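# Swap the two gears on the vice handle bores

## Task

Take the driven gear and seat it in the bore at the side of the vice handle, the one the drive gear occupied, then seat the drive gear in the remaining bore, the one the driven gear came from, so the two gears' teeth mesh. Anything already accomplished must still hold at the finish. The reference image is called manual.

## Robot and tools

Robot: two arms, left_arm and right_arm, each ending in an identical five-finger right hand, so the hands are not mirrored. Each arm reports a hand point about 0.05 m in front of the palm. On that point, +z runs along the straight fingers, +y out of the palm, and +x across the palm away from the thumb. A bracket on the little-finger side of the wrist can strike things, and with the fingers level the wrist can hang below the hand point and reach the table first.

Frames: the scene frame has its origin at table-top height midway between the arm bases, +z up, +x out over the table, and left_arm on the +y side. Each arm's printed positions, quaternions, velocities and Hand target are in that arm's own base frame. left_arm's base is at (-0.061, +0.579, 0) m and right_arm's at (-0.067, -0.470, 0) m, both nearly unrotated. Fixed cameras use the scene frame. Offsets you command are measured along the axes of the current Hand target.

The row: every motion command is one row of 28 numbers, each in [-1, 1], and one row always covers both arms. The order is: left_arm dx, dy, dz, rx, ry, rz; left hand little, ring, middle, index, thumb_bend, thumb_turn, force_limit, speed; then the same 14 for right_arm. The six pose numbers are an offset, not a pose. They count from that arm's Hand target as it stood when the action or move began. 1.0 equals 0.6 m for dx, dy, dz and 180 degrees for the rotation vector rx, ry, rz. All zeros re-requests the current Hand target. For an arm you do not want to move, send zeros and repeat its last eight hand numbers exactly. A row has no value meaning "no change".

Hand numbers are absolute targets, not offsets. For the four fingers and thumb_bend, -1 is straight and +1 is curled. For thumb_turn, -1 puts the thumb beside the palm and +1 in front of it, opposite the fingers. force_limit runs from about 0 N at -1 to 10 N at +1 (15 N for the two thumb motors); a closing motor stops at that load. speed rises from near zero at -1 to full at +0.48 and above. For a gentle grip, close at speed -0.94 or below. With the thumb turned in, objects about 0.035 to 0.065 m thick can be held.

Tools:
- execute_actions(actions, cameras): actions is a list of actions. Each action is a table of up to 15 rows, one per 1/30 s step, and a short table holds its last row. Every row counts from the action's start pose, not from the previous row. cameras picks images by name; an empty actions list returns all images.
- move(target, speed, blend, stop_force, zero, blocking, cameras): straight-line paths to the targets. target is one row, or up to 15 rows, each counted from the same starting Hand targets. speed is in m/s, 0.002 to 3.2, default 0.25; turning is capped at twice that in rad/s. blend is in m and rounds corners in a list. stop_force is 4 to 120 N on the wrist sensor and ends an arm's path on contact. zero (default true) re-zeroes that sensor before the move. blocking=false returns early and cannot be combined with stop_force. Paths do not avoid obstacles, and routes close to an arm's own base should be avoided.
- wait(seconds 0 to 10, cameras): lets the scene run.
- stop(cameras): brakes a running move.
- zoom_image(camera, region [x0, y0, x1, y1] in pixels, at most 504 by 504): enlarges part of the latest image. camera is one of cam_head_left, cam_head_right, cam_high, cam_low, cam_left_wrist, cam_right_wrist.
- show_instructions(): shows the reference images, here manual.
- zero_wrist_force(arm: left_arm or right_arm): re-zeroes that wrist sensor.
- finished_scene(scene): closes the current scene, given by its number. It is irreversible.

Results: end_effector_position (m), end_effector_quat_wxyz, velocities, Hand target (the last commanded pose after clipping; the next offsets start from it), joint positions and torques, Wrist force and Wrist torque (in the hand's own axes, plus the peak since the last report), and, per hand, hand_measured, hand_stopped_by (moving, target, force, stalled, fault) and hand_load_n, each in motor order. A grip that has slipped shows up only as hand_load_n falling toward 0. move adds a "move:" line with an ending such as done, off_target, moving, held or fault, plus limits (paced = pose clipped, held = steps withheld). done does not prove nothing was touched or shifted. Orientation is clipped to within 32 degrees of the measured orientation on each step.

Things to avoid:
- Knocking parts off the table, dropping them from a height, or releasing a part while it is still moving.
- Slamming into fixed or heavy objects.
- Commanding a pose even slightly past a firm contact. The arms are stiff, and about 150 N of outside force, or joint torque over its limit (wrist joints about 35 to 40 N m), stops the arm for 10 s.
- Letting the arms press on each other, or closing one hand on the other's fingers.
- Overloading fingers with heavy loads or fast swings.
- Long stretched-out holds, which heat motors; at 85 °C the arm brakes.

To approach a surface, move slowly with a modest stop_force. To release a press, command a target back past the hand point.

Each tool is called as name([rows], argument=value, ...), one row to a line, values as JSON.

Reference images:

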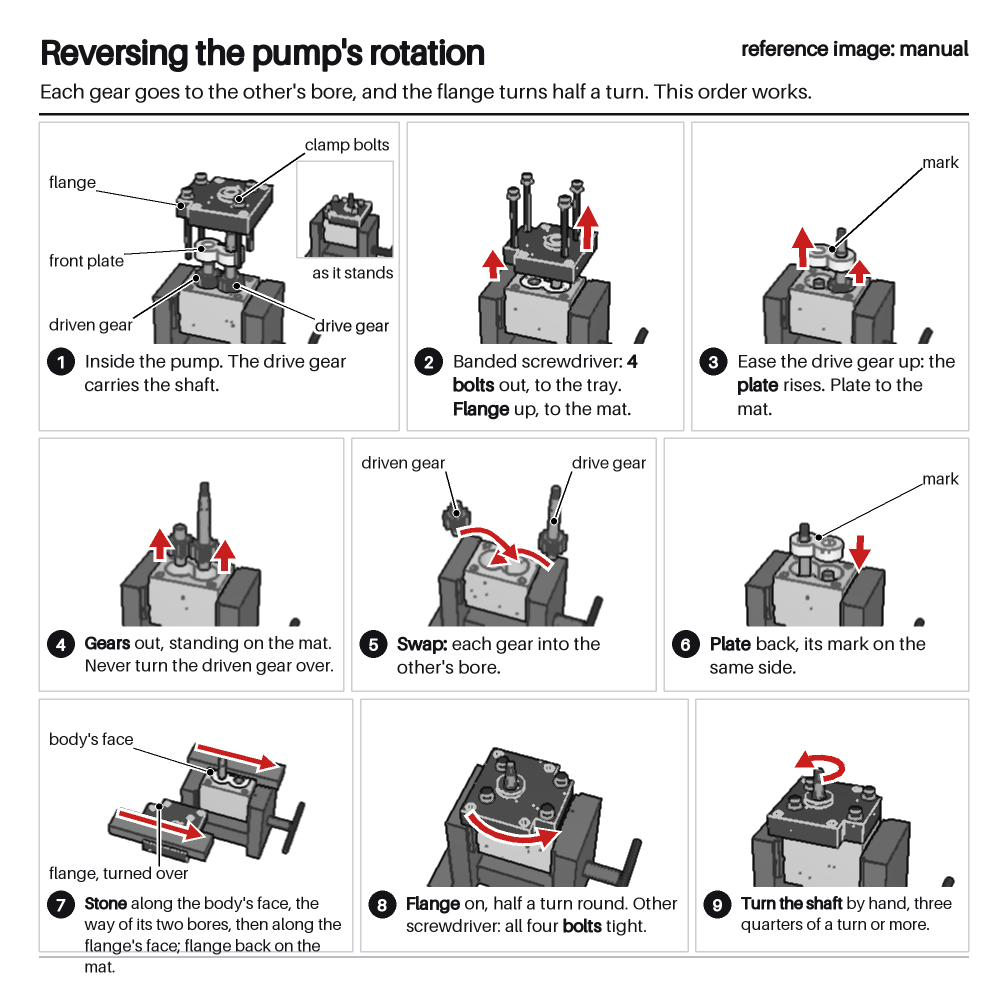

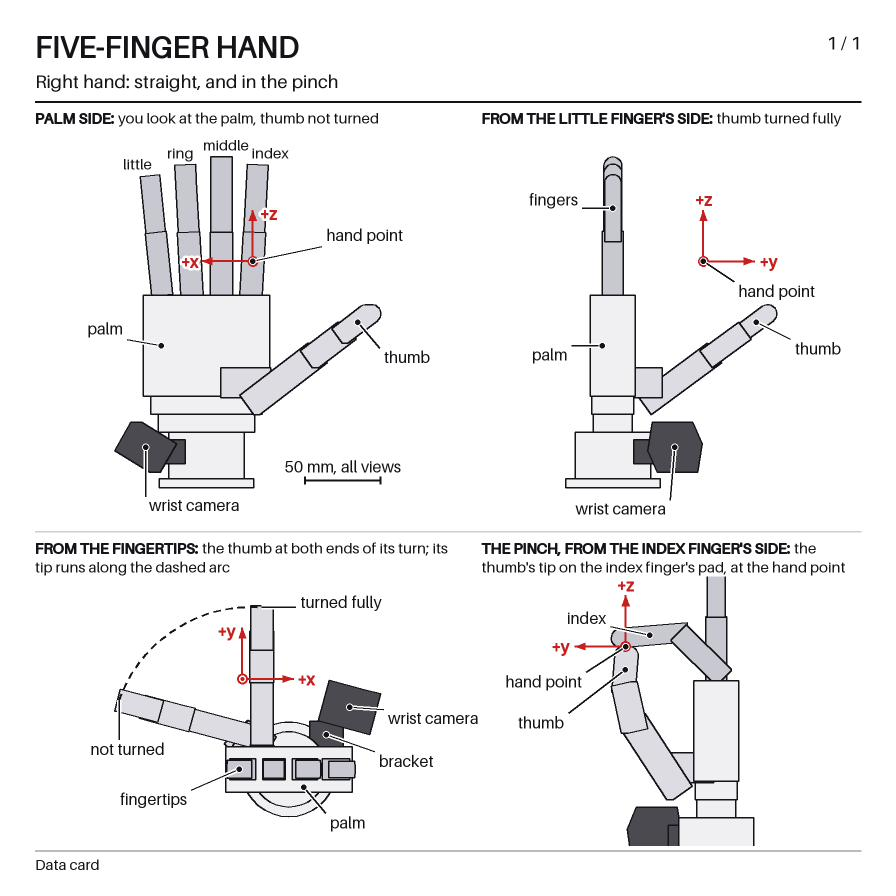

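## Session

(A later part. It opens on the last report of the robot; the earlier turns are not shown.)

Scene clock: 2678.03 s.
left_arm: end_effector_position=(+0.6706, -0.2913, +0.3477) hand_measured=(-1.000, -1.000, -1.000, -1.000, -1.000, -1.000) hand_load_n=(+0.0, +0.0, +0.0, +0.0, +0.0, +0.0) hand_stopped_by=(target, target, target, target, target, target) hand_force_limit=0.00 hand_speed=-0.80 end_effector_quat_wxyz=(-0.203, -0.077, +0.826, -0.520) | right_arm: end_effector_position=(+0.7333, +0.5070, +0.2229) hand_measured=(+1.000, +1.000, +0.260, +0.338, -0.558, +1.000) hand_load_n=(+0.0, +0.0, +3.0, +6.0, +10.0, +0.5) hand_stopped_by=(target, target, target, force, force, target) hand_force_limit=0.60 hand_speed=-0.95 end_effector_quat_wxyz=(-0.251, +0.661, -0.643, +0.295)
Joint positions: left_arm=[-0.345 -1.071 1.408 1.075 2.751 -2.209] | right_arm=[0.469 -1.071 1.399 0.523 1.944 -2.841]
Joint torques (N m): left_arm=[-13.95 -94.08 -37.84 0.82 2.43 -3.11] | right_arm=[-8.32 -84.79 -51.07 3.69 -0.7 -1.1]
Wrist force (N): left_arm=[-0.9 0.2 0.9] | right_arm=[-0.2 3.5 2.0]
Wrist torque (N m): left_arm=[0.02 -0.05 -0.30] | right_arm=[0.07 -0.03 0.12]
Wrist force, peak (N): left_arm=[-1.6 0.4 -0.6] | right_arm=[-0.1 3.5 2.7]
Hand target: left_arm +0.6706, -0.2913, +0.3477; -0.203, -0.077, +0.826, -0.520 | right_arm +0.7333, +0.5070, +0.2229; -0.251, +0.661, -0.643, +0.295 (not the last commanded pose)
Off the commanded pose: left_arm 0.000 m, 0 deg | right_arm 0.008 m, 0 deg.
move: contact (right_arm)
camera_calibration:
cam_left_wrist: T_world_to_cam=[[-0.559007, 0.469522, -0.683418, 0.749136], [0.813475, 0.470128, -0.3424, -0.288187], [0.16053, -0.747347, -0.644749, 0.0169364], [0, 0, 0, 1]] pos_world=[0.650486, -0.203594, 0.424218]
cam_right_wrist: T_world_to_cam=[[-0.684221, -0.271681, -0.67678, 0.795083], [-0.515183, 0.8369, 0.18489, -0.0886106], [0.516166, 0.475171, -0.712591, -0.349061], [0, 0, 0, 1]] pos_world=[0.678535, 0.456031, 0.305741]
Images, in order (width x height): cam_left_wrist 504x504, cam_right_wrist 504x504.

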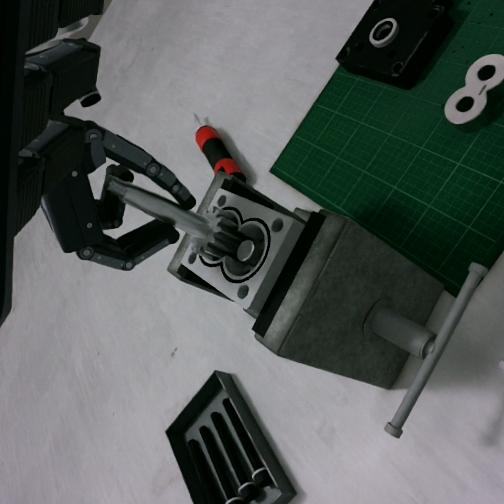

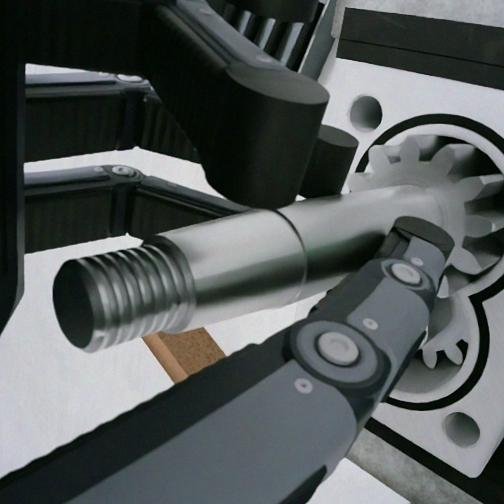

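move(target=[0,0,0,0,0,0,-1,-1,-1,-1,-1,-1,0,-0.8,0.0002,0.0009,-0.00095,0,0,0,1,1,0.26,0.38,-0.52,1,0.6,-0.95], cameras=[], speed=0.01)

move(target=[0,0,0,0,0,0,-1,-1,-1,-1,-1,-1,0,-0.8,-0.0011,0.0117,0.01156,0,0,0,1,1,0.26,0.38,-0.52,1,0.6,-0.95], cameras=["cam_right_wrist","cam_left_wrist"], speed=0.008, stop_force=4)

zoom_image(camera="cam_right_wrist", region=[354, 90, 504, 240])

zoom_image(camera="cam_right_wrist", region=[20, 240, 320, 440])

zoom_image(camera="cam_left_wrist", region=[190, 205, 270, 285])

Scene clock: 2694.20 s.
left_arm: end_effector_position=(+0.6706, -0.2913, +0.3477) hand_measured=(-1.000, -1.000, -1.000, -1.000, -1.000, -1.000) hand_load_n=(+0.0, +0.0, +0.0, +0.0, +0.0, +0.0) hand_stopped_by=(target, target, target, target, target, target) hand_force_limit=0.00 hand_speed=-0.80 end_effector_quat_wxyz=(-0.203, -0.077, +0.826, -0.520) | right_arm: end_effector_position=(+0.7325, +0.5069, +0.2229) hand_measured=(+1.000, +1.000, +0.260, +0.338, -0.558, +1.000) hand_load_n=(+0.0, +0.0, +3.5, +5.0, +10.0, +0.5) hand_stopped_by=(target, target, target, force, force, target) hand_force_limit=0.60 hand_speed=-0.95 end_effector_quat_wxyz=(-0.251, +0.661, -0.643, +0.295)
Joint positions: left_arm=[-0.345 -1.071 1.408 1.075 2.751 -2.209] | right_arm=[0.469 -1.072 1.401 0.523 1.944 -2.841]
Joint torques (N m): left_arm=[-14.52 -91.6 -37.23 0.77 2.25 -3] | right_arm=[15.43 -84.42 -32.88 -0.23 1.25 2.2]
Wrist force (N): left_arm=[-1.3 0.3 0.5] | right_arm=[-0.2 2.8 3.4]
Wrist torque (N m): left_arm=[0.06 0.01 -0.33] | right_arm=[0.10 -0.02 0.09]
Wrist force, peak (N): left_arm=[-1.9 0.3 0.1] | right_arm=[-0.1 4.7 4.3]
Hand target: left_arm +0.6706, -0.2913, +0.3477; -0.203, -0.077, +0.826, -0.520 | right_arm +0.7325, +0.5069, +0.2229; -0.251, +0.661, -0.643, +0.295
Off the commanded pose: left_arm 0.000 m, 0 deg | right_arm 0.000 m, 0 deg.
move: done
No camera images: "cameras" was empty.

Scene clock: 2695.60 s.
left_arm: end_effector_position=(+0.6706, -0.2913, +0.3477) hand_measured=(-1.000, -1.000, -1.000, -1.000, -1.000, -1.000) hand_load_n=(+0.0, +0.0, +0.0, +0.0, +0.0, +0.0) hand_stopped_by=(target, target, target, target, target, target) hand_force_limit=0.00 hand_speed=-0.80 end_effector_quat_wxyz=(-0.203, -0.077, +0.826, -0.520) | right_arm: end_effector_position=(+0.7325, +0.5069, +0.2217) hand_measured=(+1.000, +1.000, +0.260, +0.338, -0.558, +1.000) hand_load_n=(+0.0, +0.0, +3.0, +5.0, +10.0, +0.5) hand_stopped_by=(target, target, target, force, force, target) hand_force_limit=0.60 hand_speed=-0.95 end_effector_quat_wxyz=(-0.251, +0.661, -0.643, +0.295)
Joint positions: left_arm=[-0.345 -1.071 1.408 1.075 2.751 -2.209] | right_arm=[0.469 -1.071 1.403 0.521 1.944 -2.841]
Joint torques (N m): left_arm=[-14.03 -93.33 -38.64 0.73 2.51 -3.24] | right_arm=[10.38 -85.55 -50.78 3.91 1.07 2.19]
Wrist force (N): left_arm=[-1.2 0.5 0.3] | right_arm=[-0.9 3.2 2.6]
Wrist torque (N m): left_arm=[0.10 0.01 -0.31] | right_arm=[0.12 -0.01 0.11]
Wrist force, peak (N): left_arm=[-1.8 0.2 0.3] | right_arm=[-0.6 3.5 2.9]
Hand target: left_arm +0.6706, -0.2913, +0.3477; -0.203, -0.077, +0.826, -0.520 | right_arm +0.7325, +0.5069, +0.2217; -0.251, +0.661, -0.643, +0.295 (not the last commanded pose)
Off the commanded pose: left_arm 0.000 m, 0 deg | right_arm 0.009 m, 0 deg.
move: contact (right_arm)
camera_calibration:
cam_left_wrist: T_world_to_cam=[[-0.559007, 0.469522, -0.683418, 0.749136], [0.813475, 0.470128, -0.3424, -0.288187], [0.16053, -0.747347, -0.644749, 0.0169364], [0, 0, 0, 1]] pos_world=[0.650486, -0.203594, 0.424218]
cam_right_wrist: T_world_to_cam=[[-0.684152, -0.271615, -0.676876, 0.793649], [-0.515165, 0.836916, 0.184867, -0.0887295], [0.516276, 0.47518, -0.712505, -0.34956], [0, 0, 0, 1]] pos_world=[0.677736, 0.455931, 0.304542]
Images, in order (width x height): cam_left_wrist 504x504, cam_right_wrist 504x504.

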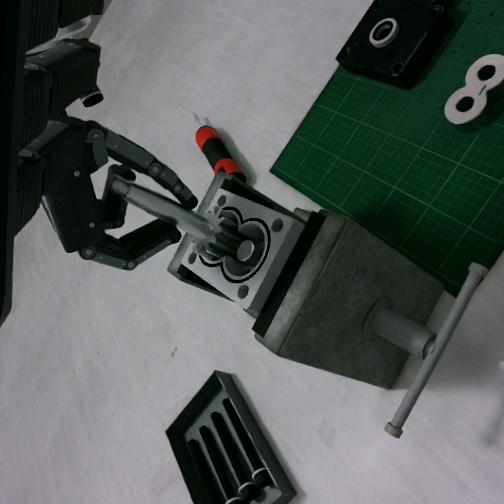

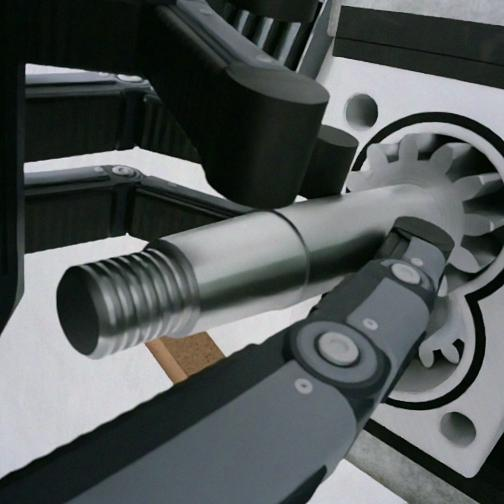

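Scaled by 3.360.

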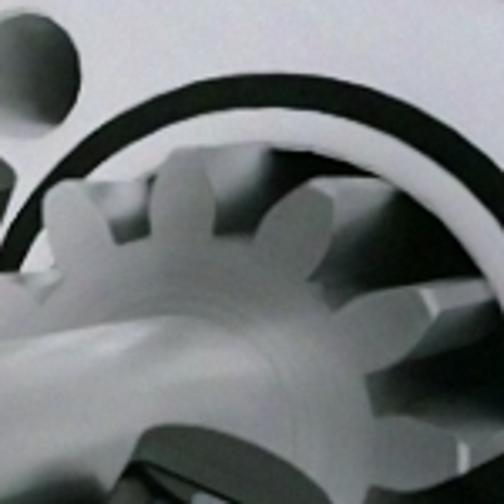

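Scaled by 1.680.

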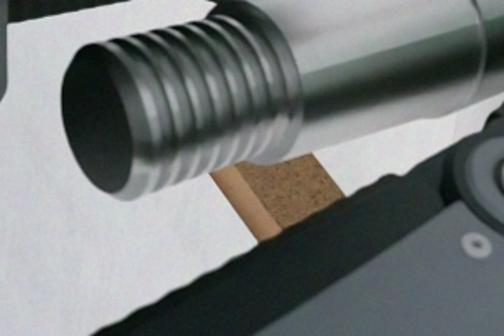

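Scaled by 6.300.

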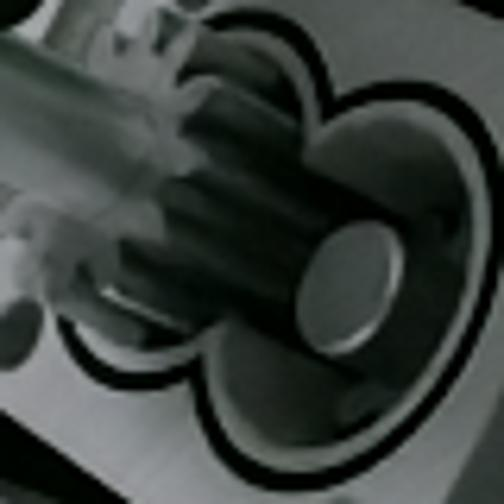

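move(target=[0,0,0,0,0,0,-1,-1,-1,-1,-1,-1,0,-0.8,-0.0003,0.0034,0.0034,0,0,0,1,1,0.26,0.38,-0.52,1,0.6,-0.95], cameras=["cam_right_wrist","cam_left_wrist"], speed=0.008, stop_force=8)

zoom_image(camera="cam_right_wrist", region=[354, 90, 504, 240])

zoom_image(camera="cam_right_wrist", region=[20, 240, 320, 440])

Scene clock: 2707.80 s.
left_arm: end_effector_position=(+0.6706, -0.2913, +0.3477) hand_measured=(-1.000, -1.000, -1.000, -1.000, -1.000, -1.000) hand_load_n=(+0.0, +0.0, +0.0, +0.0, +0.0, +0.0) hand_stopped_by=(target, target, target, target, target, target) hand_force_limit=0.00 hand_speed=-0.80 end_effector_quat_wxyz=(-0.203, -0.077, +0.826, -0.520) | right_arm: end_effector_position=(+0.7325, +0.5069, +0.2188) hand_measured=(+1.000, +1.000, +0.260, +0.338, -0.558, +1.000) hand_load_n=(+0.0, +0.0, +2.5, +4.5, +9.5, +1.5) hand_stopped_by=(target, target, target, force, force, target) hand_force_limit=0.60 hand_speed=-0.95 end_effector_quat_wxyz=(-0.251, +0.661, -0.643, +0.295)
Joint positions: left_arm=[-0.345 -1.071 1.408 1.075 2.751 -2.209] | right_arm=[0.469 -1.07 1.405 0.516 1.944 -2.841]
Joint torques (N m): left_arm=[-14.68 -91.75 -38.74 0.74 2.44 -3.1] | right_arm=[-11.97 -62.43 -27.94 0.17 -0.77 -0.04]
Wrist force (N): left_arm=[-0.9 0.3 0.4] | right_arm=[-1.8 -1.9 -1.0]
Wrist torque (N m): left_arm=[0.07 -0.05 -0.29] | right_arm=[0.02 0.03 0.07]
Wrist force, peak (N): left_arm=[-1.7 0.4 0.7] | right_arm=[-0.7 3.7 3.1]
Hand target: left_arm +0.6706, -0.2913, +0.3477; -0.203, -0.077, +0.826, -0.520 | right_arm +0.7325, +0.5069, +0.2188; -0.251, +0.661, -0.643, +0.295
Off the commanded pose: left_arm 0.000 m, 0 deg | right_arm 0.000 m, 0 deg.
move: done
camera_calibration:
cam_left_wrist: T_world_to_cam=[[-0.559007, 0.469522, -0.683418, 0.749136], [0.813475, 0.470128, -0.3424, -0.288187], [0.16053, -0.747347, -0.644749, 0.0169364], [0, 0, 0, 1]] pos_world=[0.650486, -0.203594, 0.424218]
cam_right_wrist: T_world_to_cam=[[-0.684152, -0.271615, -0.676876, 0.791686], [-0.515165, 0.836916, 0.184867, -0.0881934], [0.516276, 0.47518, -0.712505, -0.351626], [0, 0, 0, 1]] pos_world=[0.677736, 0.455931, 0.301642]
Images, in order (width x height): cam_left_wrist 504x504, cam_right_wrist 504x504.

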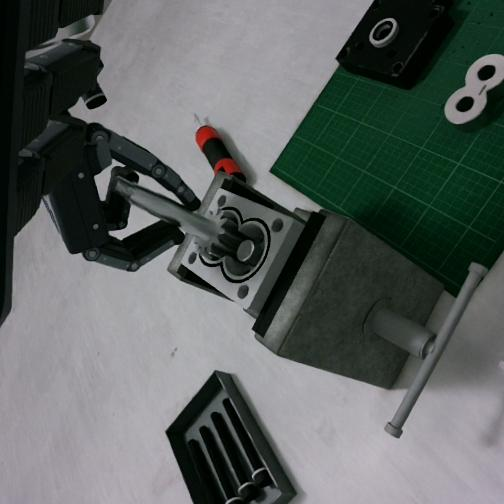

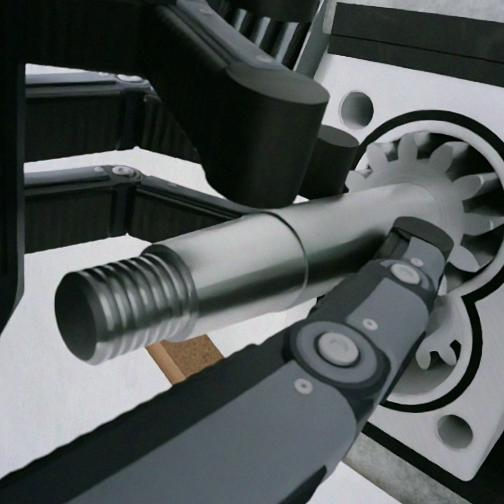

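Scaled by 3.360.

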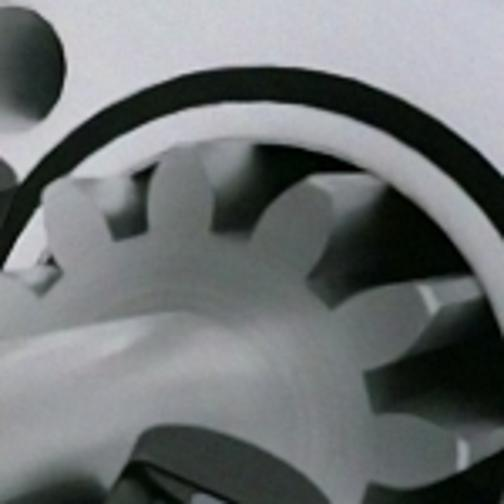

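Scaled by 1.680.

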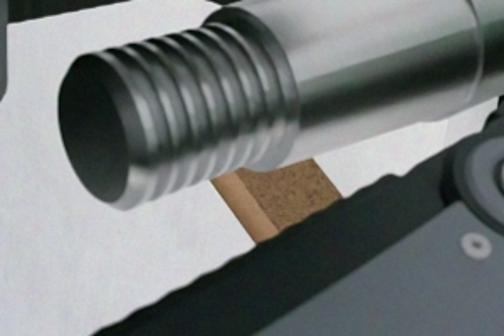

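move(target=[0,0,0,0,0,0,-1,-1,-1,-1,-1,-1,0,-0.8,-0.0009,0,0,0,0,0,1,1,0.26,0.38,-0.52,1,0.6,-0.95], cameras=["cam_right_wrist"], speed=0.005)

zoom_image(camera="cam_right_wrist", region=[20, 240, 320, 440])

Scene clock: 2719.90 s.
left_arm: end_effector_position=(+0.6706, -0.2913, +0.3477) hand_measured=(-1.000, -1.000, -1.000, -1.000, -1.000, -1.000) hand_load_n=(+0.0, +0.0, +0.0, +0.0, +0.0, +0.0) hand_stopped_by=(target, target, target, target, target, target) hand_force_limit=0.00 hand_speed=-0.80 end_effector_quat_wxyz=(-0.203, -0.077, +0.826, -0.520) | right_arm: end_effector_position=(+0.7326, +0.5074, +0.2187) hand_measured=(+1.000, +1.000, +0.260, +0.338, -0.558, +1.000) hand_load_n=(+0.0, +0.0, +3.0, +5.5, +10.0, +0.5) hand_stopped_by=(target, target, target, force, force, target) hand_force_limit=0.60 hand_speed=-0.95 end_effector_quat_wxyz=(-0.251, +0.661, -0.643, +0.295)
Joint positions: left_arm=[-0.345 -1.071 1.408 1.075 2.751 -2.209] | right_arm=[0.47 -1.069 1.405 0.516 1.944 -2.841]
Joint torques (N m): left_arm=[-12.86 -92.15 -38.27 0.93 2.51 -2.9] | right_arm=[14.2 -66.56 -50.41 4.26 0.95 2.33]
Wrist force (N): left_arm=[-0.8 0.1 0.1] | right_arm=[-0.1 2.8 3.0]
Wrist torque (N m): left_arm=[0.06 -0.06 -0.30] | right_arm=[0.12 -0.02 0.09]
Wrist force, peak (N): left_arm=[-1.7 0.4 0.7] | right_arm=[-0.1 2.8 3.4]
Hand target: left_arm +0.6706, -0.2913, +0.3477; -0.203, -0.077, +0.826, -0.520 | right_arm +0.7325, +0.5075, +0.2187; -0.251, +0.661, -0.643, +0.295
Off the commanded pose: left_arm 0.000 m, 0 deg | right_arm 0.000 m, 0 deg.
move: done
camera_calibration:
cam_right_wrist: T_world_to_cam=[[-0.684152, -0.271615, -0.676876, 0.79189], [-0.515165, 0.836916, 0.184867, -0.0885603], [0.516276, 0.47518, -0.712505, -0.351916], [0, 0, 0, 1]] pos_world=[0.677836, 0.456431, 0.301642]
Images, in order (width x height): cam_right_wrist 504x504.

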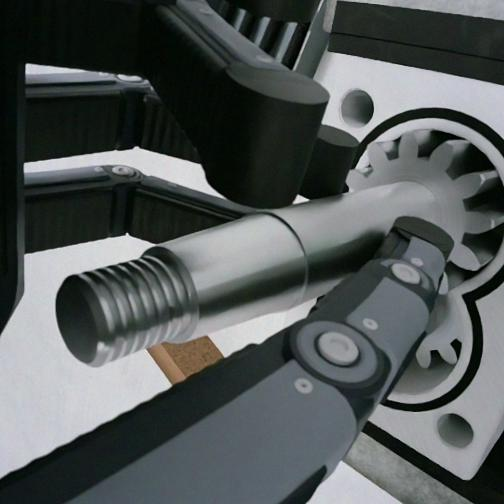

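Scaled by 1.680.

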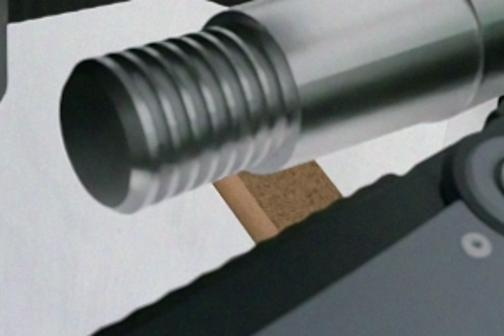

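move(target=[0,0,0,0,0,0,-1,-1,-1,-1,-1,-1,0,-0.8,-0.0006,0.0063,0.0063,0,0,0,1,1,0.26,0.38,-0.52,1,0.6,-0.95], cameras=["cam_right_wrist","cam_left_wrist"], speed=0.008, stop_force=6)

zoom_image(camera="cam_right_wrist", region=[354, 90, 504, 240])

zoom_image(camera="cam_right_wrist", region=[20, 240, 320, 440])

zoom_image(camera="cam_left_wrist", region=[190, 205, 270, 285])

Scene clock: 2729.50 s.
left_arm: end_effector_position=(+0.6706, -0.2913, +0.3477) hand_measured=(-1.000, -1.000, -1.000, -1.000, -1.000, -1.000) hand_load_n=(+0.0, +0.0, +0.0, +0.0, +0.0, +0.0) hand_stopped_by=(target, target, target, target, target, target) hand_force_limit=0.00 hand_speed=-0.80 end_effector_quat_wxyz=(-0.203, -0.077, +0.826, -0.520) | right_arm: end_effector_position=(+0.7326, +0.5075, +0.2134) hand_measured=(+1.000, +1.000, +0.260, +0.338, -0.558, +1.000) hand_load_n=(+0.0, +0.0, +3.0, +5.0, +10.0, +1.0) hand_stopped_by=(target, target, target, force, force, target) hand_force_limit=0.60 hand_speed=-0.95 end_effector_quat_wxyz=(-0.251, +0.661, -0.643, +0.295)
Joint positions: left_arm=[-0.345 -1.071 1.408 1.075 2.751 -2.209] | right_arm=[0.47 -1.066 1.41 0.508 1.944 -2.841]
Joint torques (N m): left_arm=[-13.12 -92.13 -38.29 0.62 2.39 -3.2] | right_arm=[3.16 -65.24 -30.89 -0.27 -0.4 0.46]
Wrist force (N): left_arm=[-1.3 0.0 0.3] | right_arm=[-0.7 1.5 2.3]
Wrist torque (N m): left_arm=[0.03 0.02 -0.33] | right_arm=[0.09 0.00 0.07]
Wrist force, peak (N): left_arm=[-1.6 0.8 0.4] | right_arm=[0.3 3.1 3.7]
Hand target: left_arm +0.6706, -0.2913, +0.3477; -0.203, -0.077, +0.826, -0.520 | right_arm +0.7326, +0.5075, +0.2134; -0.251, +0.661, -0.643, +0.295
Off the commanded pose: left_arm 0.000 m, 0 deg | right_arm 0.000 m, 0 deg.
move: done
camera_calibration:
cam_left_wrist: T_world_to_cam=[[-0.559007, 0.469522, -0.683418, 0.749136], [0.813475, 0.470128, -0.3424, -0.288187], [0.16053, -0.747347, -0.644749, 0.0169364], [0, 0, 0, 1]] pos_world=[0.650486, -0.203594, 0.424218]
cam_right_wrist: T_world_to_cam=[[-0.684152, -0.271615, -0.676876, 0.788235], [-0.515165, 0.836916, 0.184867, -0.0875621], [0.516276, 0.47518, -0.712505, -0.355763], [0, 0, 0, 1]] pos_world=[0.677836, 0.456431, 0.296242]
Images, in order (width x height): cam_left_wrist 504x504, cam_right_wrist 504x504.

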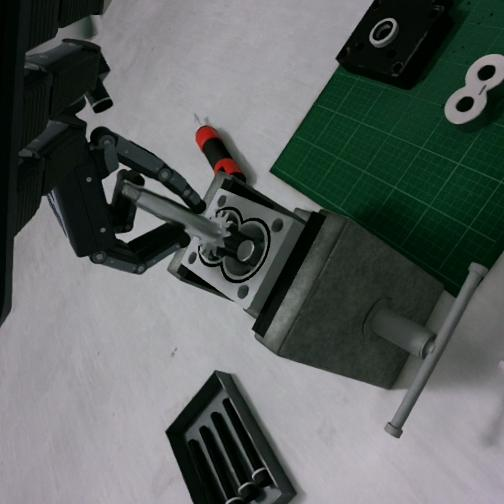

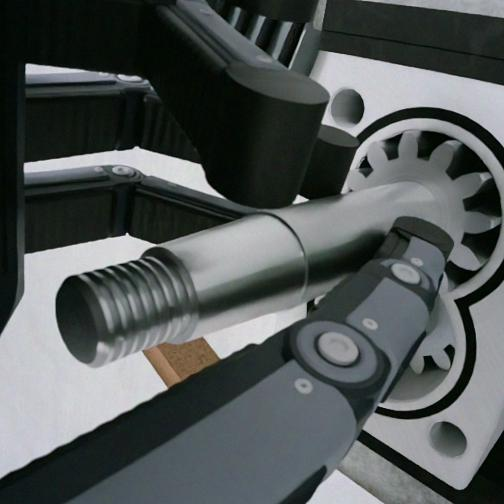

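Scaled by 3.360.

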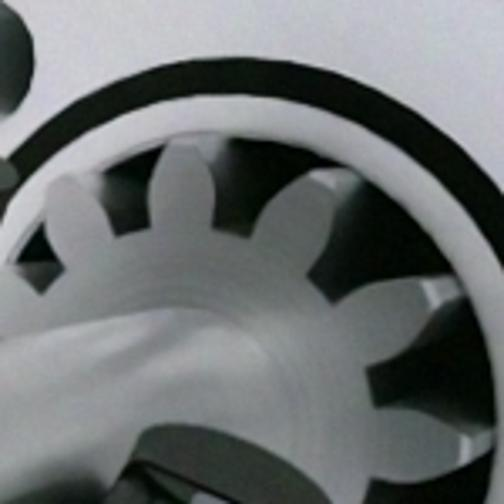

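Scaled by 1.680.

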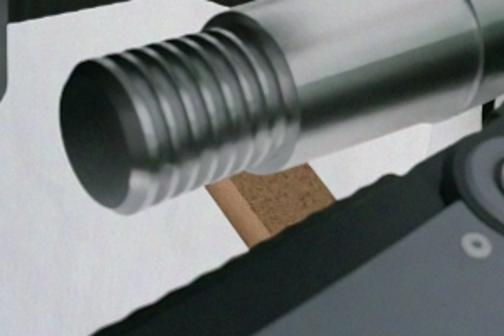

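Scaled by 6.300.

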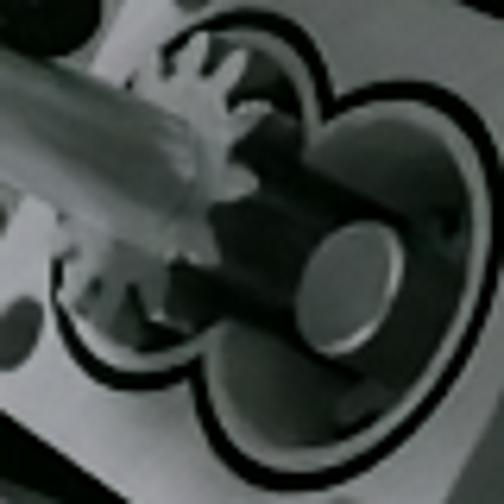

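zoom_image(camera="cam_right_wrist", region=[384, 290, 504, 410])

zoom_image(camera="cam_left_wrist", region=[215, 215, 275, 275])

Scaled by 4.200.

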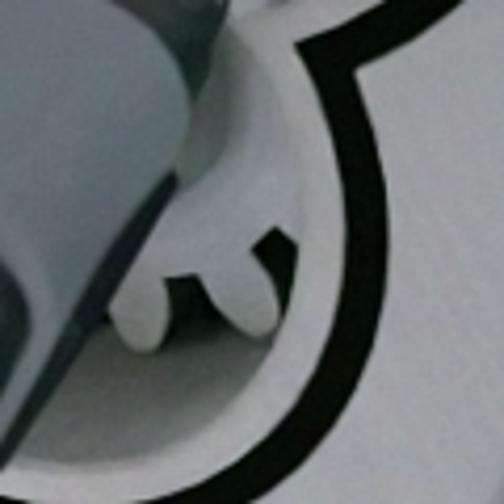

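Scaled by 8.400.

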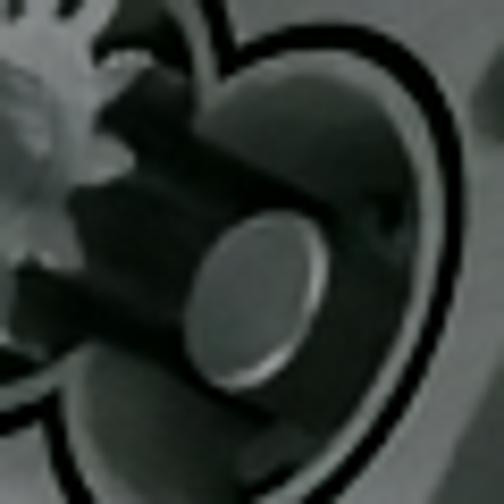

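move(target=[0,0,0,0,0,0,-1,-1,-1,-1,-1,-1,0,-0.8,-0.0023,0.0012,-0.0014,0.0027,-0.02846,-0.02803,1,1,0.26,0.38,-0.52,1,0.6,-0.95], cameras=["cam_right_wrist"], speed=0.03)

zoom_image(camera="cam_right_wrist", region=[354, 90, 504, 240])

zoom_image(camera="cam_right_wrist", region=[20, 240, 320, 440])

Scene clock: 2771.50 s.
left_arm: end_effector_position=(+0.6706, -0.2913, +0.3477) hand_measured=(-1.000, -1.000, -1.000, -1.000, -1.000, -1.000) hand_load_n=(+0.0, +0.0, +0.0, +0.0, +0.0, +0.0) hand_stopped_by=(target, target, target, target, target, target) hand_force_limit=0.00 hand_speed=-0.80 end_effector_quat_wxyz=(-0.203, -0.077, +0.826, -0.520) | right_arm: end_effector_position=(+0.7315, +0.5088, +0.2134) hand_measured=(+1.000, +1.000, +0.260, +0.338, -0.558, +1.000) hand_load_n=(+0.5, +0.0, +2.5, +7.5, +9.5, +2.0) hand_stopped_by=(target, target, target, force, force, target) hand_force_limit=0.60 hand_speed=-0.95 end_effector_quat_wxyz=(-0.269, +0.700, -0.600, +0.278)
Joint positions: left_arm=[-0.345 -1.071 1.408 1.075 2.751 -2.209] | right_arm=[0.448 -1.087 1.437 0.466 1.845 -2.956]
Joint torques (N m): left_arm=[-14.79 -92 -37.92 0.69 2.22 -3.04] | right_arm=[-15.46 -83.23 -32.5 -0.72 -0.12 -1.93]
Wrist force (N): left_arm=[-1.5 0.2 -0.4] | right_arm=[-1.9 3.1 2.5]
Wrist torque (N m): left_arm=[0.09 0.07 -0.33] | right_arm=[-0.02 0.04 0.11]
Wrist force, peak (N): left_arm=[-1.8 0.4 0.6] | right_arm=[-1.7 3.2 3.0]
Hand target: left_arm +0.6706, -0.2913, +0.3477; -0.203, -0.077, +0.826, -0.520 | right_arm +0.7315, +0.5088, +0.2134; -0.269, +0.700, -0.600, +0.278
Off the commanded pose: left_arm 0.000 m, 0 deg | right_arm 0.000 m, 0 deg.
move: done
camera_calibration:
cam_right_wrist: T_world_to_cam=[[-0.644711, -0.355167, -0.676908, 0.801524], [-0.616015, 0.765714, 0.184951, 0.0207195], [0.452629, 0.536225, -0.712453, -0.340351], [0, 0, 0, 1]] pos_world=[0.683568, 0.451315, 0.296242]
Images, in order (width x height): cam_right_wrist 504x504.

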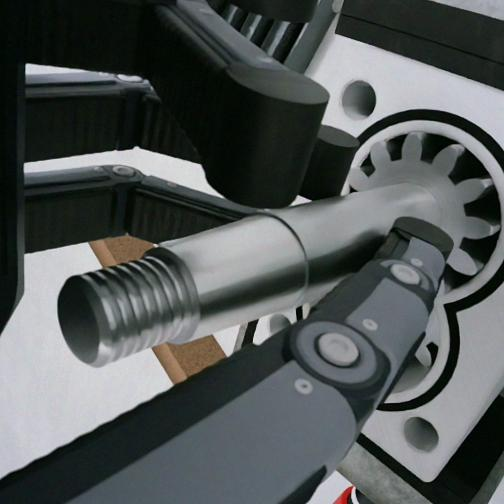

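Scaled by 3.360.

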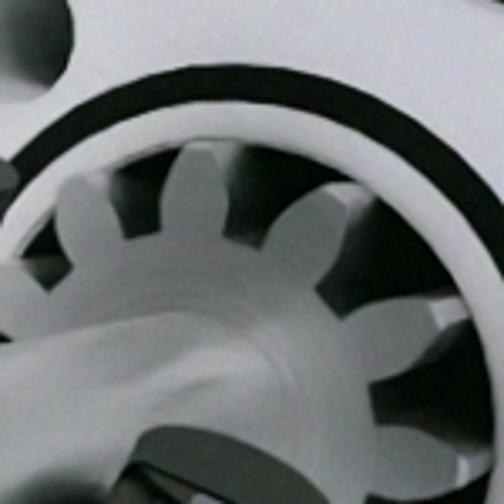

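Scaled by 1.680.

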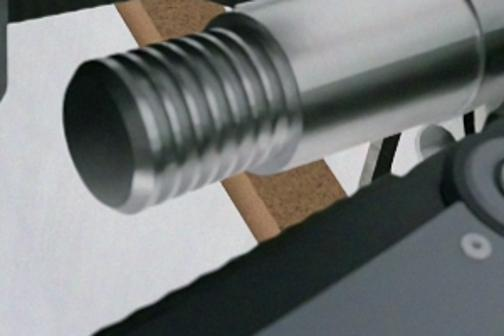

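move(target=[0,0,0,0,0,0,-1,-1,-1,-1,-1,-1,0,-0.8,-0.0006,0,0,0,0,0,1,1,0.26,0.38,-0.52,1,0.6,-0.95], cameras=[], speed=0.01)

move(target=[0,0,0,0,0,0,-1,-1,-1,-1,-1,-1,0,-0.8,-0.0006,0.0063,0.0063,0,0,0,1,1,0.26,0.38,-0.52,1,0.6,-0.95], cameras=["cam_right_wrist","cam_left_wrist"], speed=0.008, stop_force=6)

zoom_image(camera="cam_right_wrist", region=[354, 90, 504, 240])

zoom_image(camera="cam_right_wrist", region=[20, 240, 320, 440])

zoom_image(camera="cam_left_wrist", region=[190, 205, 270, 285])

Scene clock: 2802.77 s.
left_arm: end_effector_position=(+0.6706, -0.2913, +0.3477) hand_measured=(-1.000, -1.000, -1.000, -1.000, -1.000, -1.000) hand_load_n=(+0.0, +0.0, +0.0, +0.0, +0.0, +0.0) hand_stopped_by=(target, target, target, target, target, target) hand_force_limit=0.00 hand_speed=-0.80 end_effector_quat_wxyz=(-0.203, -0.077, +0.826, -0.520) | right_arm: end_effector_position=(+0.7315, +0.5092, +0.2134) hand_measured=(+1.000, +1.000, +0.260, +0.338, -0.558, +1.000) hand_load_n=(+0.0, +0.0, +3.0, +7.0, +10.0, +0.0) hand_stopped_by=(target, target, target, force, force, target) hand_force_limit=0.60 hand_speed=-0.95 end_effector_quat_wxyz=(-0.269, +0.700, -0.600, +0.278)
Joint positions: left_arm=[-0.345 -1.071 1.408 1.075 2.751 -2.209] | right_arm=[0.449 -1.087 1.436 0.466 1.845 -2.956]
Joint torques (N m): left_arm=[-13.51 -90.66 -38.25 0.97 2.35 -2.89] | right_arm=[13.07 -65.13 -51.65 2.82 1.2 2.48]
Wrist force (N): left_arm=[-1.1 0.2 0.1] | right_arm=[-0.2 3.0 2.6]
Wrist torque (N m): left_arm=[0.07 0.00 -0.31] | right_arm=[-0.02 -0.04 0.08]
Wrist force, peak (N): left_arm=[-1.7 0.3 0.0] | right_arm=[-1.6 3.2 3.0]
Hand target: left_arm +0.6706, -0.2913, +0.3477; -0.203, -0.077, +0.826, -0.520 | right_arm +0.7314, +0.5092, +0.2133; -0.269, +0.700, -0.600, +0.278
Off the commanded pose: left_arm 0.000 m, 0 deg | right_arm 0.000 m, 0 deg.
move: done
No camera images: "cameras" was empty.

Scene clock: 2804.20 s.
left_arm: end_effector_position=(+0.6706, -0.2913, +0.3477) hand_measured=(-1.000, -1.000, -1.000, -1.000, -1.000, -1.000) hand_load_n=(+0.0, +0.0, +0.0, +0.0, +0.0, +0.0) hand_stopped_by=(target, target, target, target, target, target) hand_force_limit=0.00 hand_speed=-0.80 end_effector_quat_wxyz=(-0.203, -0.077, +0.826, -0.520) | right_arm: end_effector_position=(+0.7315, +0.5092, +0.2080) hand_measured=(+1.000, +1.000, +0.260, +0.338, -0.558, +1.000) hand_load_n=(+0.0, +0.0, +3.0, +7.0, +10.0, -1.0) hand_stopped_by=(target, target, target, force, force, target) hand_force_limit=0.60 hand_speed=-0.95 end_effector_quat_wxyz=(-0.269, +0.700, -0.600, +0.278)
Joint positions: left_arm=[-0.345 -1.071 1.408 1.075 2.751 -2.209] | right_arm=[0.449 -1.084 1.442 0.458 1.845 -2.956]
Joint torques (N m): left_arm=[-14.53 -90.42 -38.84 0.92 2.25 -3.14] | right_arm=[10.87 -64.75 -32.49 -0.87 0.18 1.29]
Wrist force (N): left_arm=[-1.0 0.5 -0.2] | right_arm=[0.1 2.7 2.7]
Wrist torque (N m): left_arm=[0.14 -0.02 -0.29] | right_arm=[-0.04 -0.04 0.06]
Wrist force, peak (N): left_arm=[-1.3 0.7 0.6] | right_arm=[-0.1 3.5 3.0]
Hand target: left_arm +0.6706, -0.2913, +0.3477; -0.203, -0.077, +0.826, -0.520 | right_arm +0.7315, +0.5092, +0.2080; -0.269, +0.700, -0.600, +0.278
Off the commanded pose: left_arm 0.000 m, 0 deg | right_arm 0.000 m, 0 deg.
move: done
camera_calibration:
cam_left_wrist: T_world_to_cam=[[-0.559007, 0.469522, -0.683418, 0.749136], [0.813475, 0.470128, -0.3424, -0.288187], [0.16053, -0.747347, -0.644749, 0.0169364], [0, 0, 0, 1]] pos_world=[0.650486, -0.203594, 0.424218]
cam_right_wrist: T_world_to_cam=[[-0.644632, -0.355223, -0.676953, 0.797996], [-0.616115, 0.765637, 0.184939, 0.0215178], [0.452606, 0.536299, -0.712413, -0.344441], [0, 0, 0, 1]] pos_world=[0.683568, 0.451715, 0.290842]
Images, in order (width x height): cam_left_wrist 504x504, cam_right_wrist 504x504.

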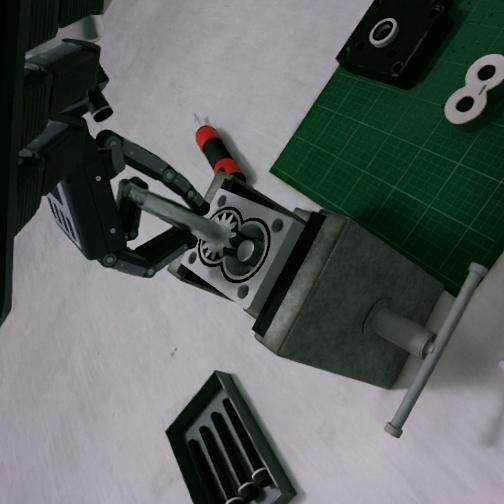

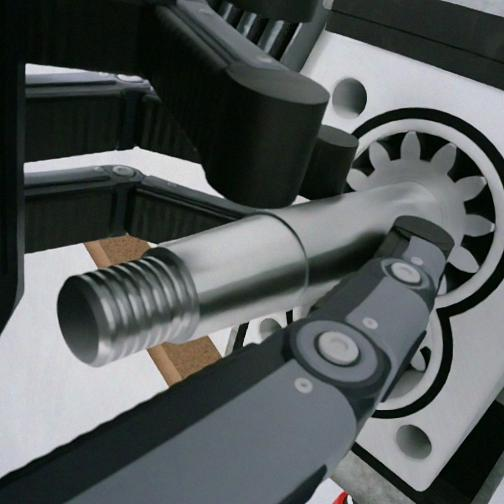

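Scaled by 3.360.

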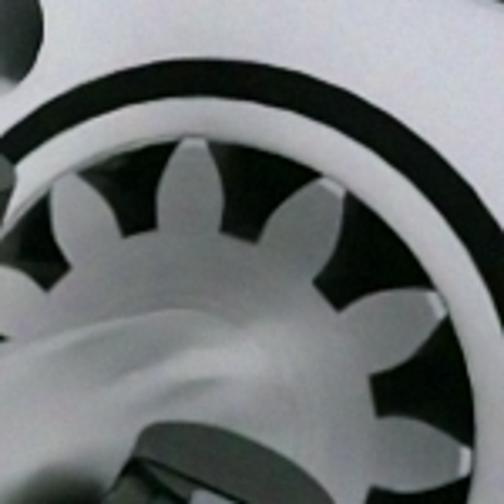

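Scaled by 1.680.

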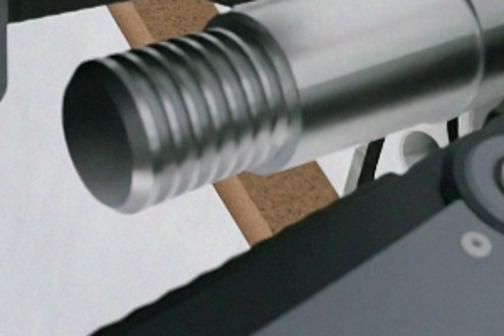

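Scaled by 6.300.

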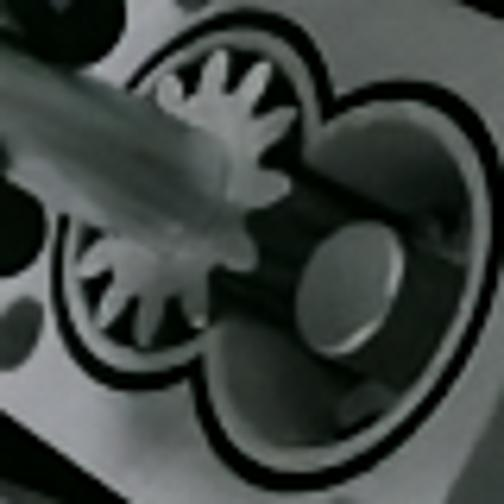

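move(target=[0,0,0,0,0,0,-1,-1,-1,-1,-1,-1,0,-0.8,-0.0012,0.0140,0.0140,0,0,0,1,1,0.26,0.38,-0.52,1,0.6,-0.95], cameras=["cam_right_wrist","cam_left_wrist","cam_low"], speed=0.01, stop_force=6)

zoom_image(camera="cam_right_wrist", region=[20, 240, 320, 440])

zoom_image(camera="cam_left_wrist", region=[190, 205, 270, 285])

Scene clock: 2813.23 s.
left_arm: end_effector_position=(+0.6706, -0.2913, +0.3477) hand_measured=(-1.000, -1.000, -1.000, -1.000, -1.000, -1.000) hand_load_n=(+0.0, +0.0, +0.0, +0.0, +0.0, -0.5) hand_stopped_by=(target, target, target, target, target, target) hand_force_limit=0.00 hand_speed=-0.80 end_effector_quat_wxyz=(-0.203, -0.077, +0.826, -0.520) | right_arm: end_effector_position=(+0.7316, +0.5091, +0.1961) hand_measured=(+1.000, +1.000, +0.260, +0.338, -0.558, +1.000) hand_load_n=(+0.0, +0.0, +3.0, +7.0, +9.5, +0.5) hand_stopped_by=(target, target, target, force, force, target) hand_force_limit=0.60 hand_speed=-0.95 end_effector_quat_wxyz=(-0.269, +0.700, -0.600, +0.278)
Joint positions: left_arm=[-0.345 -1.071 1.408 1.075 2.751 -2.209] | right_arm=[0.448 -1.077 1.453 0.439 1.845 -2.956]
Joint torques (N m): left_arm=[-13.07 -92.31 -38.99 0.68 2.44 -2.73] | right_arm=[-14.57 -65.01 -31.31 -0.63 -0.8 -1.62]
Wrist force (N): left_arm=[-1.2 0.7 0.0] | right_arm=[-1.7 2.7 2.2]
Wrist torque (N m): left_arm=[0.15 0.01 -0.30] | right_arm=[0.00 0.01 0.10]
Wrist force, peak (N): left_arm=[-1.8 0.1 0.6] | right_arm=[-0.3 3.5 3.2]
Hand target: left_arm +0.6706, -0.2913, +0.3477; -0.203, -0.077, +0.826, -0.520 | right_arm +0.7316, +0.5091, +0.1961; -0.269, +0.700, -0.600, +0.278
Off the commanded pose: left_arm 0.000 m, 0 deg | right_arm 0.000 m, 0 deg.
move: done
camera_calibration:
cam_left_wrist: T_world_to_cam=[[-0.559007, 0.469522, -0.683418, 0.749136], [0.813475, 0.470128, -0.3424, -0.288187], [0.16053, -0.747347, -0.644749, 0.0169364], [0, 0, 0, 1]] pos_world=[0.650486, -0.203594, 0.424218]
cam_right_wrist: T_world_to_cam=[[-0.644632, -0.355223, -0.676953, 0.789969], [-0.616115, 0.765637, 0.184939, 0.0238568], [0.452606, 0.536299, -0.712413, -0.352911], [0, 0, 0, 1]] pos_world=[0.683668, 0.451615, 0.278942]
Images, in order (width x height): cam_low 504x504, cam_left_wrist 504x504, cam_right_wrist 504x504.

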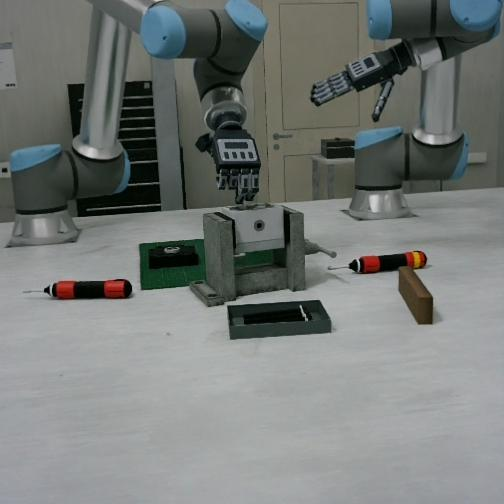

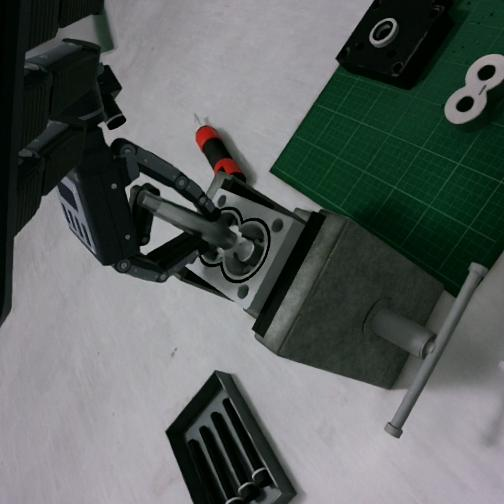

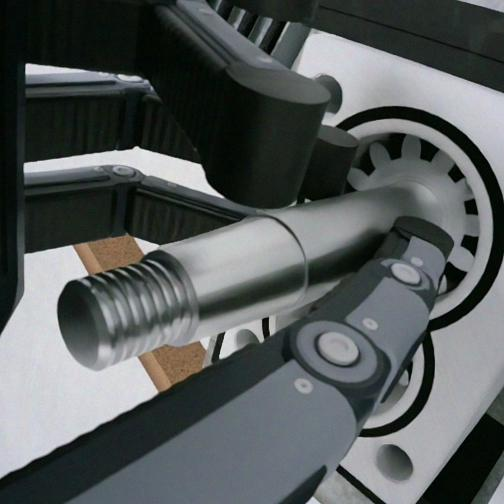

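Scaled by 1.680.

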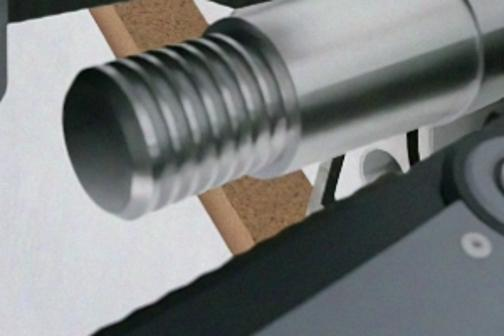

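Scaled by 6.300.

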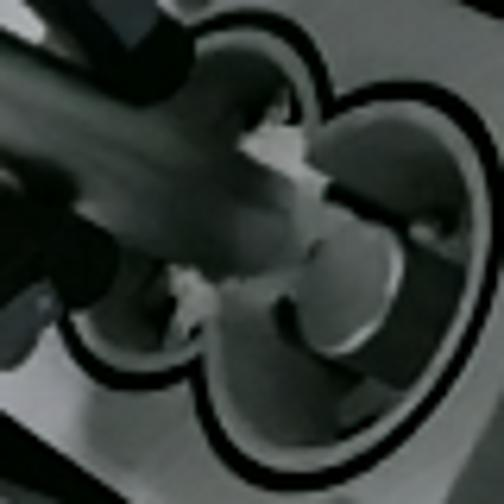

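move(target=[0,0,0,0,0,0,-1,-1,-1,-1,-1,-1,0,-0.8,-0.0012,0.0117,0.0117,0,0,0,1,1,0.26,0.38,-0.52,1,0.6,-0.95], cameras=["cam_right_wrist","cam_left_wrist","cam_low"], speed=0.008, stop_force=7)

zoom_image(camera="cam_right_wrist", region=[20, 240, 320, 440])

zoom_image(camera="cam_left_wrist", region=[190, 205, 270, 285])

Scene clock: 2826.47 s.
left_arm: end_effector_position=(+0.6706, -0.2913, +0.3477) hand_measured=(-1.000, -1.000, -1.000, -1.000, -1.000, -1.000) hand_load_n=(+0.0, +0.0, +0.0, +0.0, +0.0, +0.0) hand_stopped_by=(target, target, target, target, target, target) hand_force_limit=0.00 hand_speed=-0.80 end_effector_quat_wxyz=(-0.203, -0.077, +0.826, -0.520) | right_arm: end_effector_position=(+0.7317, +0.5092, +0.1868) hand_measured=(+1.000, +1.000, +0.260, +0.338, -0.558, +1.000) hand_load_n=(+0.0, +0.5, +2.0, +5.5, +10.0, +0.5) hand_stopped_by=(target, target, target, force, force, target) hand_force_limit=0.60 hand_speed=-0.95 end_effector_quat_wxyz=(-0.269, +0.700, -0.600, +0.278)
Joint positions: left_arm=[-0.345 -1.071 1.408 1.075 2.751 -2.209] | right_arm=[0.448 -1.071 1.461 0.425 1.845 -2.956]
Joint torques (N m): left_arm=[-14.71 -91.87 -38.79 0.83 2.35 -2.97] | right_arm=[-3.63 -79.88 -47.59 3.74 0.99 0.67]
Wrist force (N): left_arm=[-1.0 0.9 0.4] | right_arm=[-1.0 0.1 -0.9]
Wrist torque (N m): left_arm=[0.15 -0.03 -0.28] | right_arm=[-0.06 -0.03 0.10]
Wrist force, peak (N): left_arm=[-1.7 0.7 0.0] | right_arm=[-1.3 -3.2 -3.5]
Hand target: left_arm +0.6706, -0.2913, +0.3477; -0.203, -0.077, +0.826, -0.520 | right_arm +0.7317, +0.5092, +0.1868; -0.269, +0.700, -0.600, +0.278 (not the last commanded pose)
Off the commanded pose: left_arm 0.000 m, 0 deg | right_arm 0.001 m, 0 deg.
move: contact (right_arm)
camera_calibration:
cam_left_wrist: T_world_to_cam=[[-0.559007, 0.469522, -0.683418, 0.749136], [0.813475, 0.470128, -0.3424, -0.288187], [0.16053, -0.747347, -0.644749, 0.0169364], [0, 0, 0, 1]] pos_world=[0.650486, -0.203594, 0.424218]
cam_right_wrist: T_world_to_cam=[[-0.644591, -0.355274, -0.676966, 0.783707], [-0.616158, 0.765613, 0.184895, 0.0255525], [0.452606, 0.5363, -0.712412, -0.35959], [0, 0, 0, 1]] pos_world=[0.683668, 0.451715, 0.269642]
Images, in order (width x height): cam_low 504x504, cam_left_wrist 504x504, cam_right_wrist 504x504.

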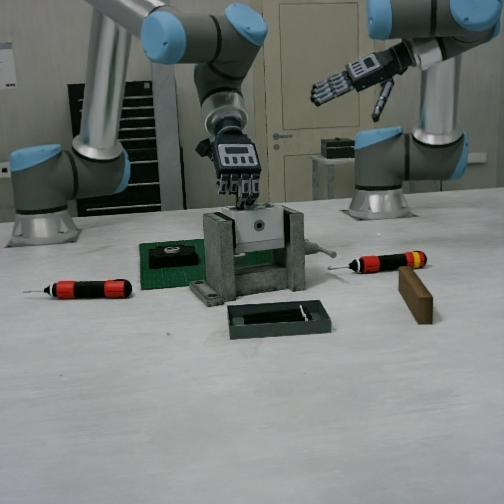

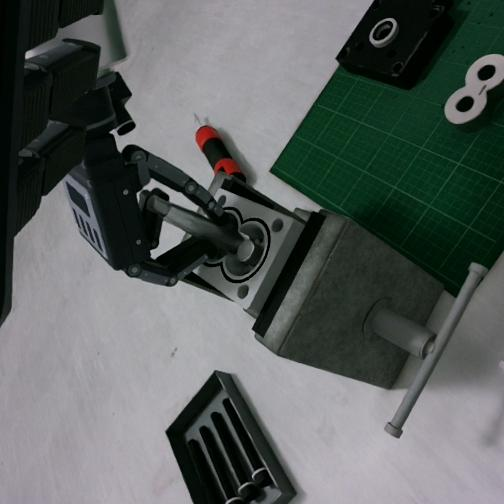

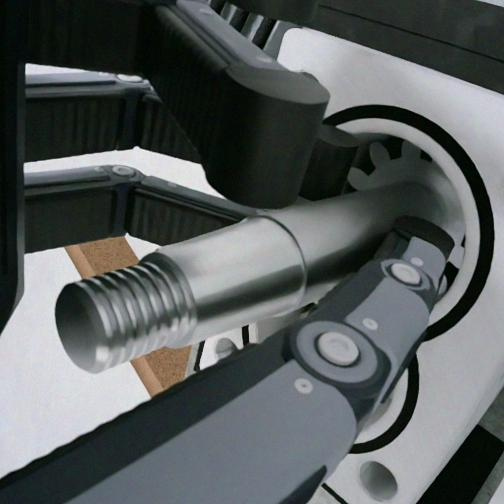

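Scaled by 1.680.

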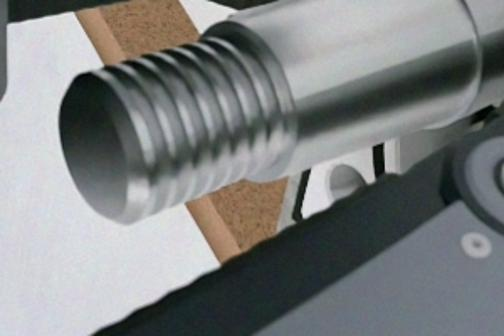

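Scaled by 6.300.

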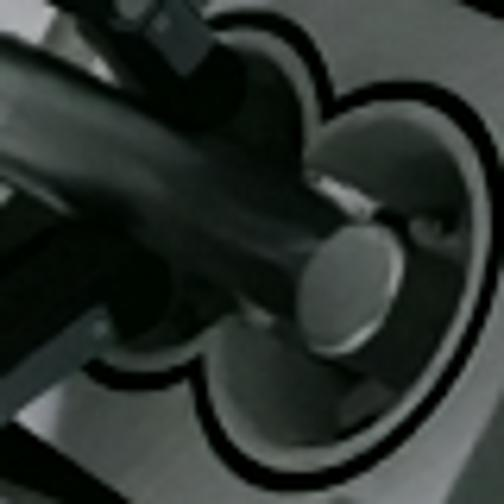

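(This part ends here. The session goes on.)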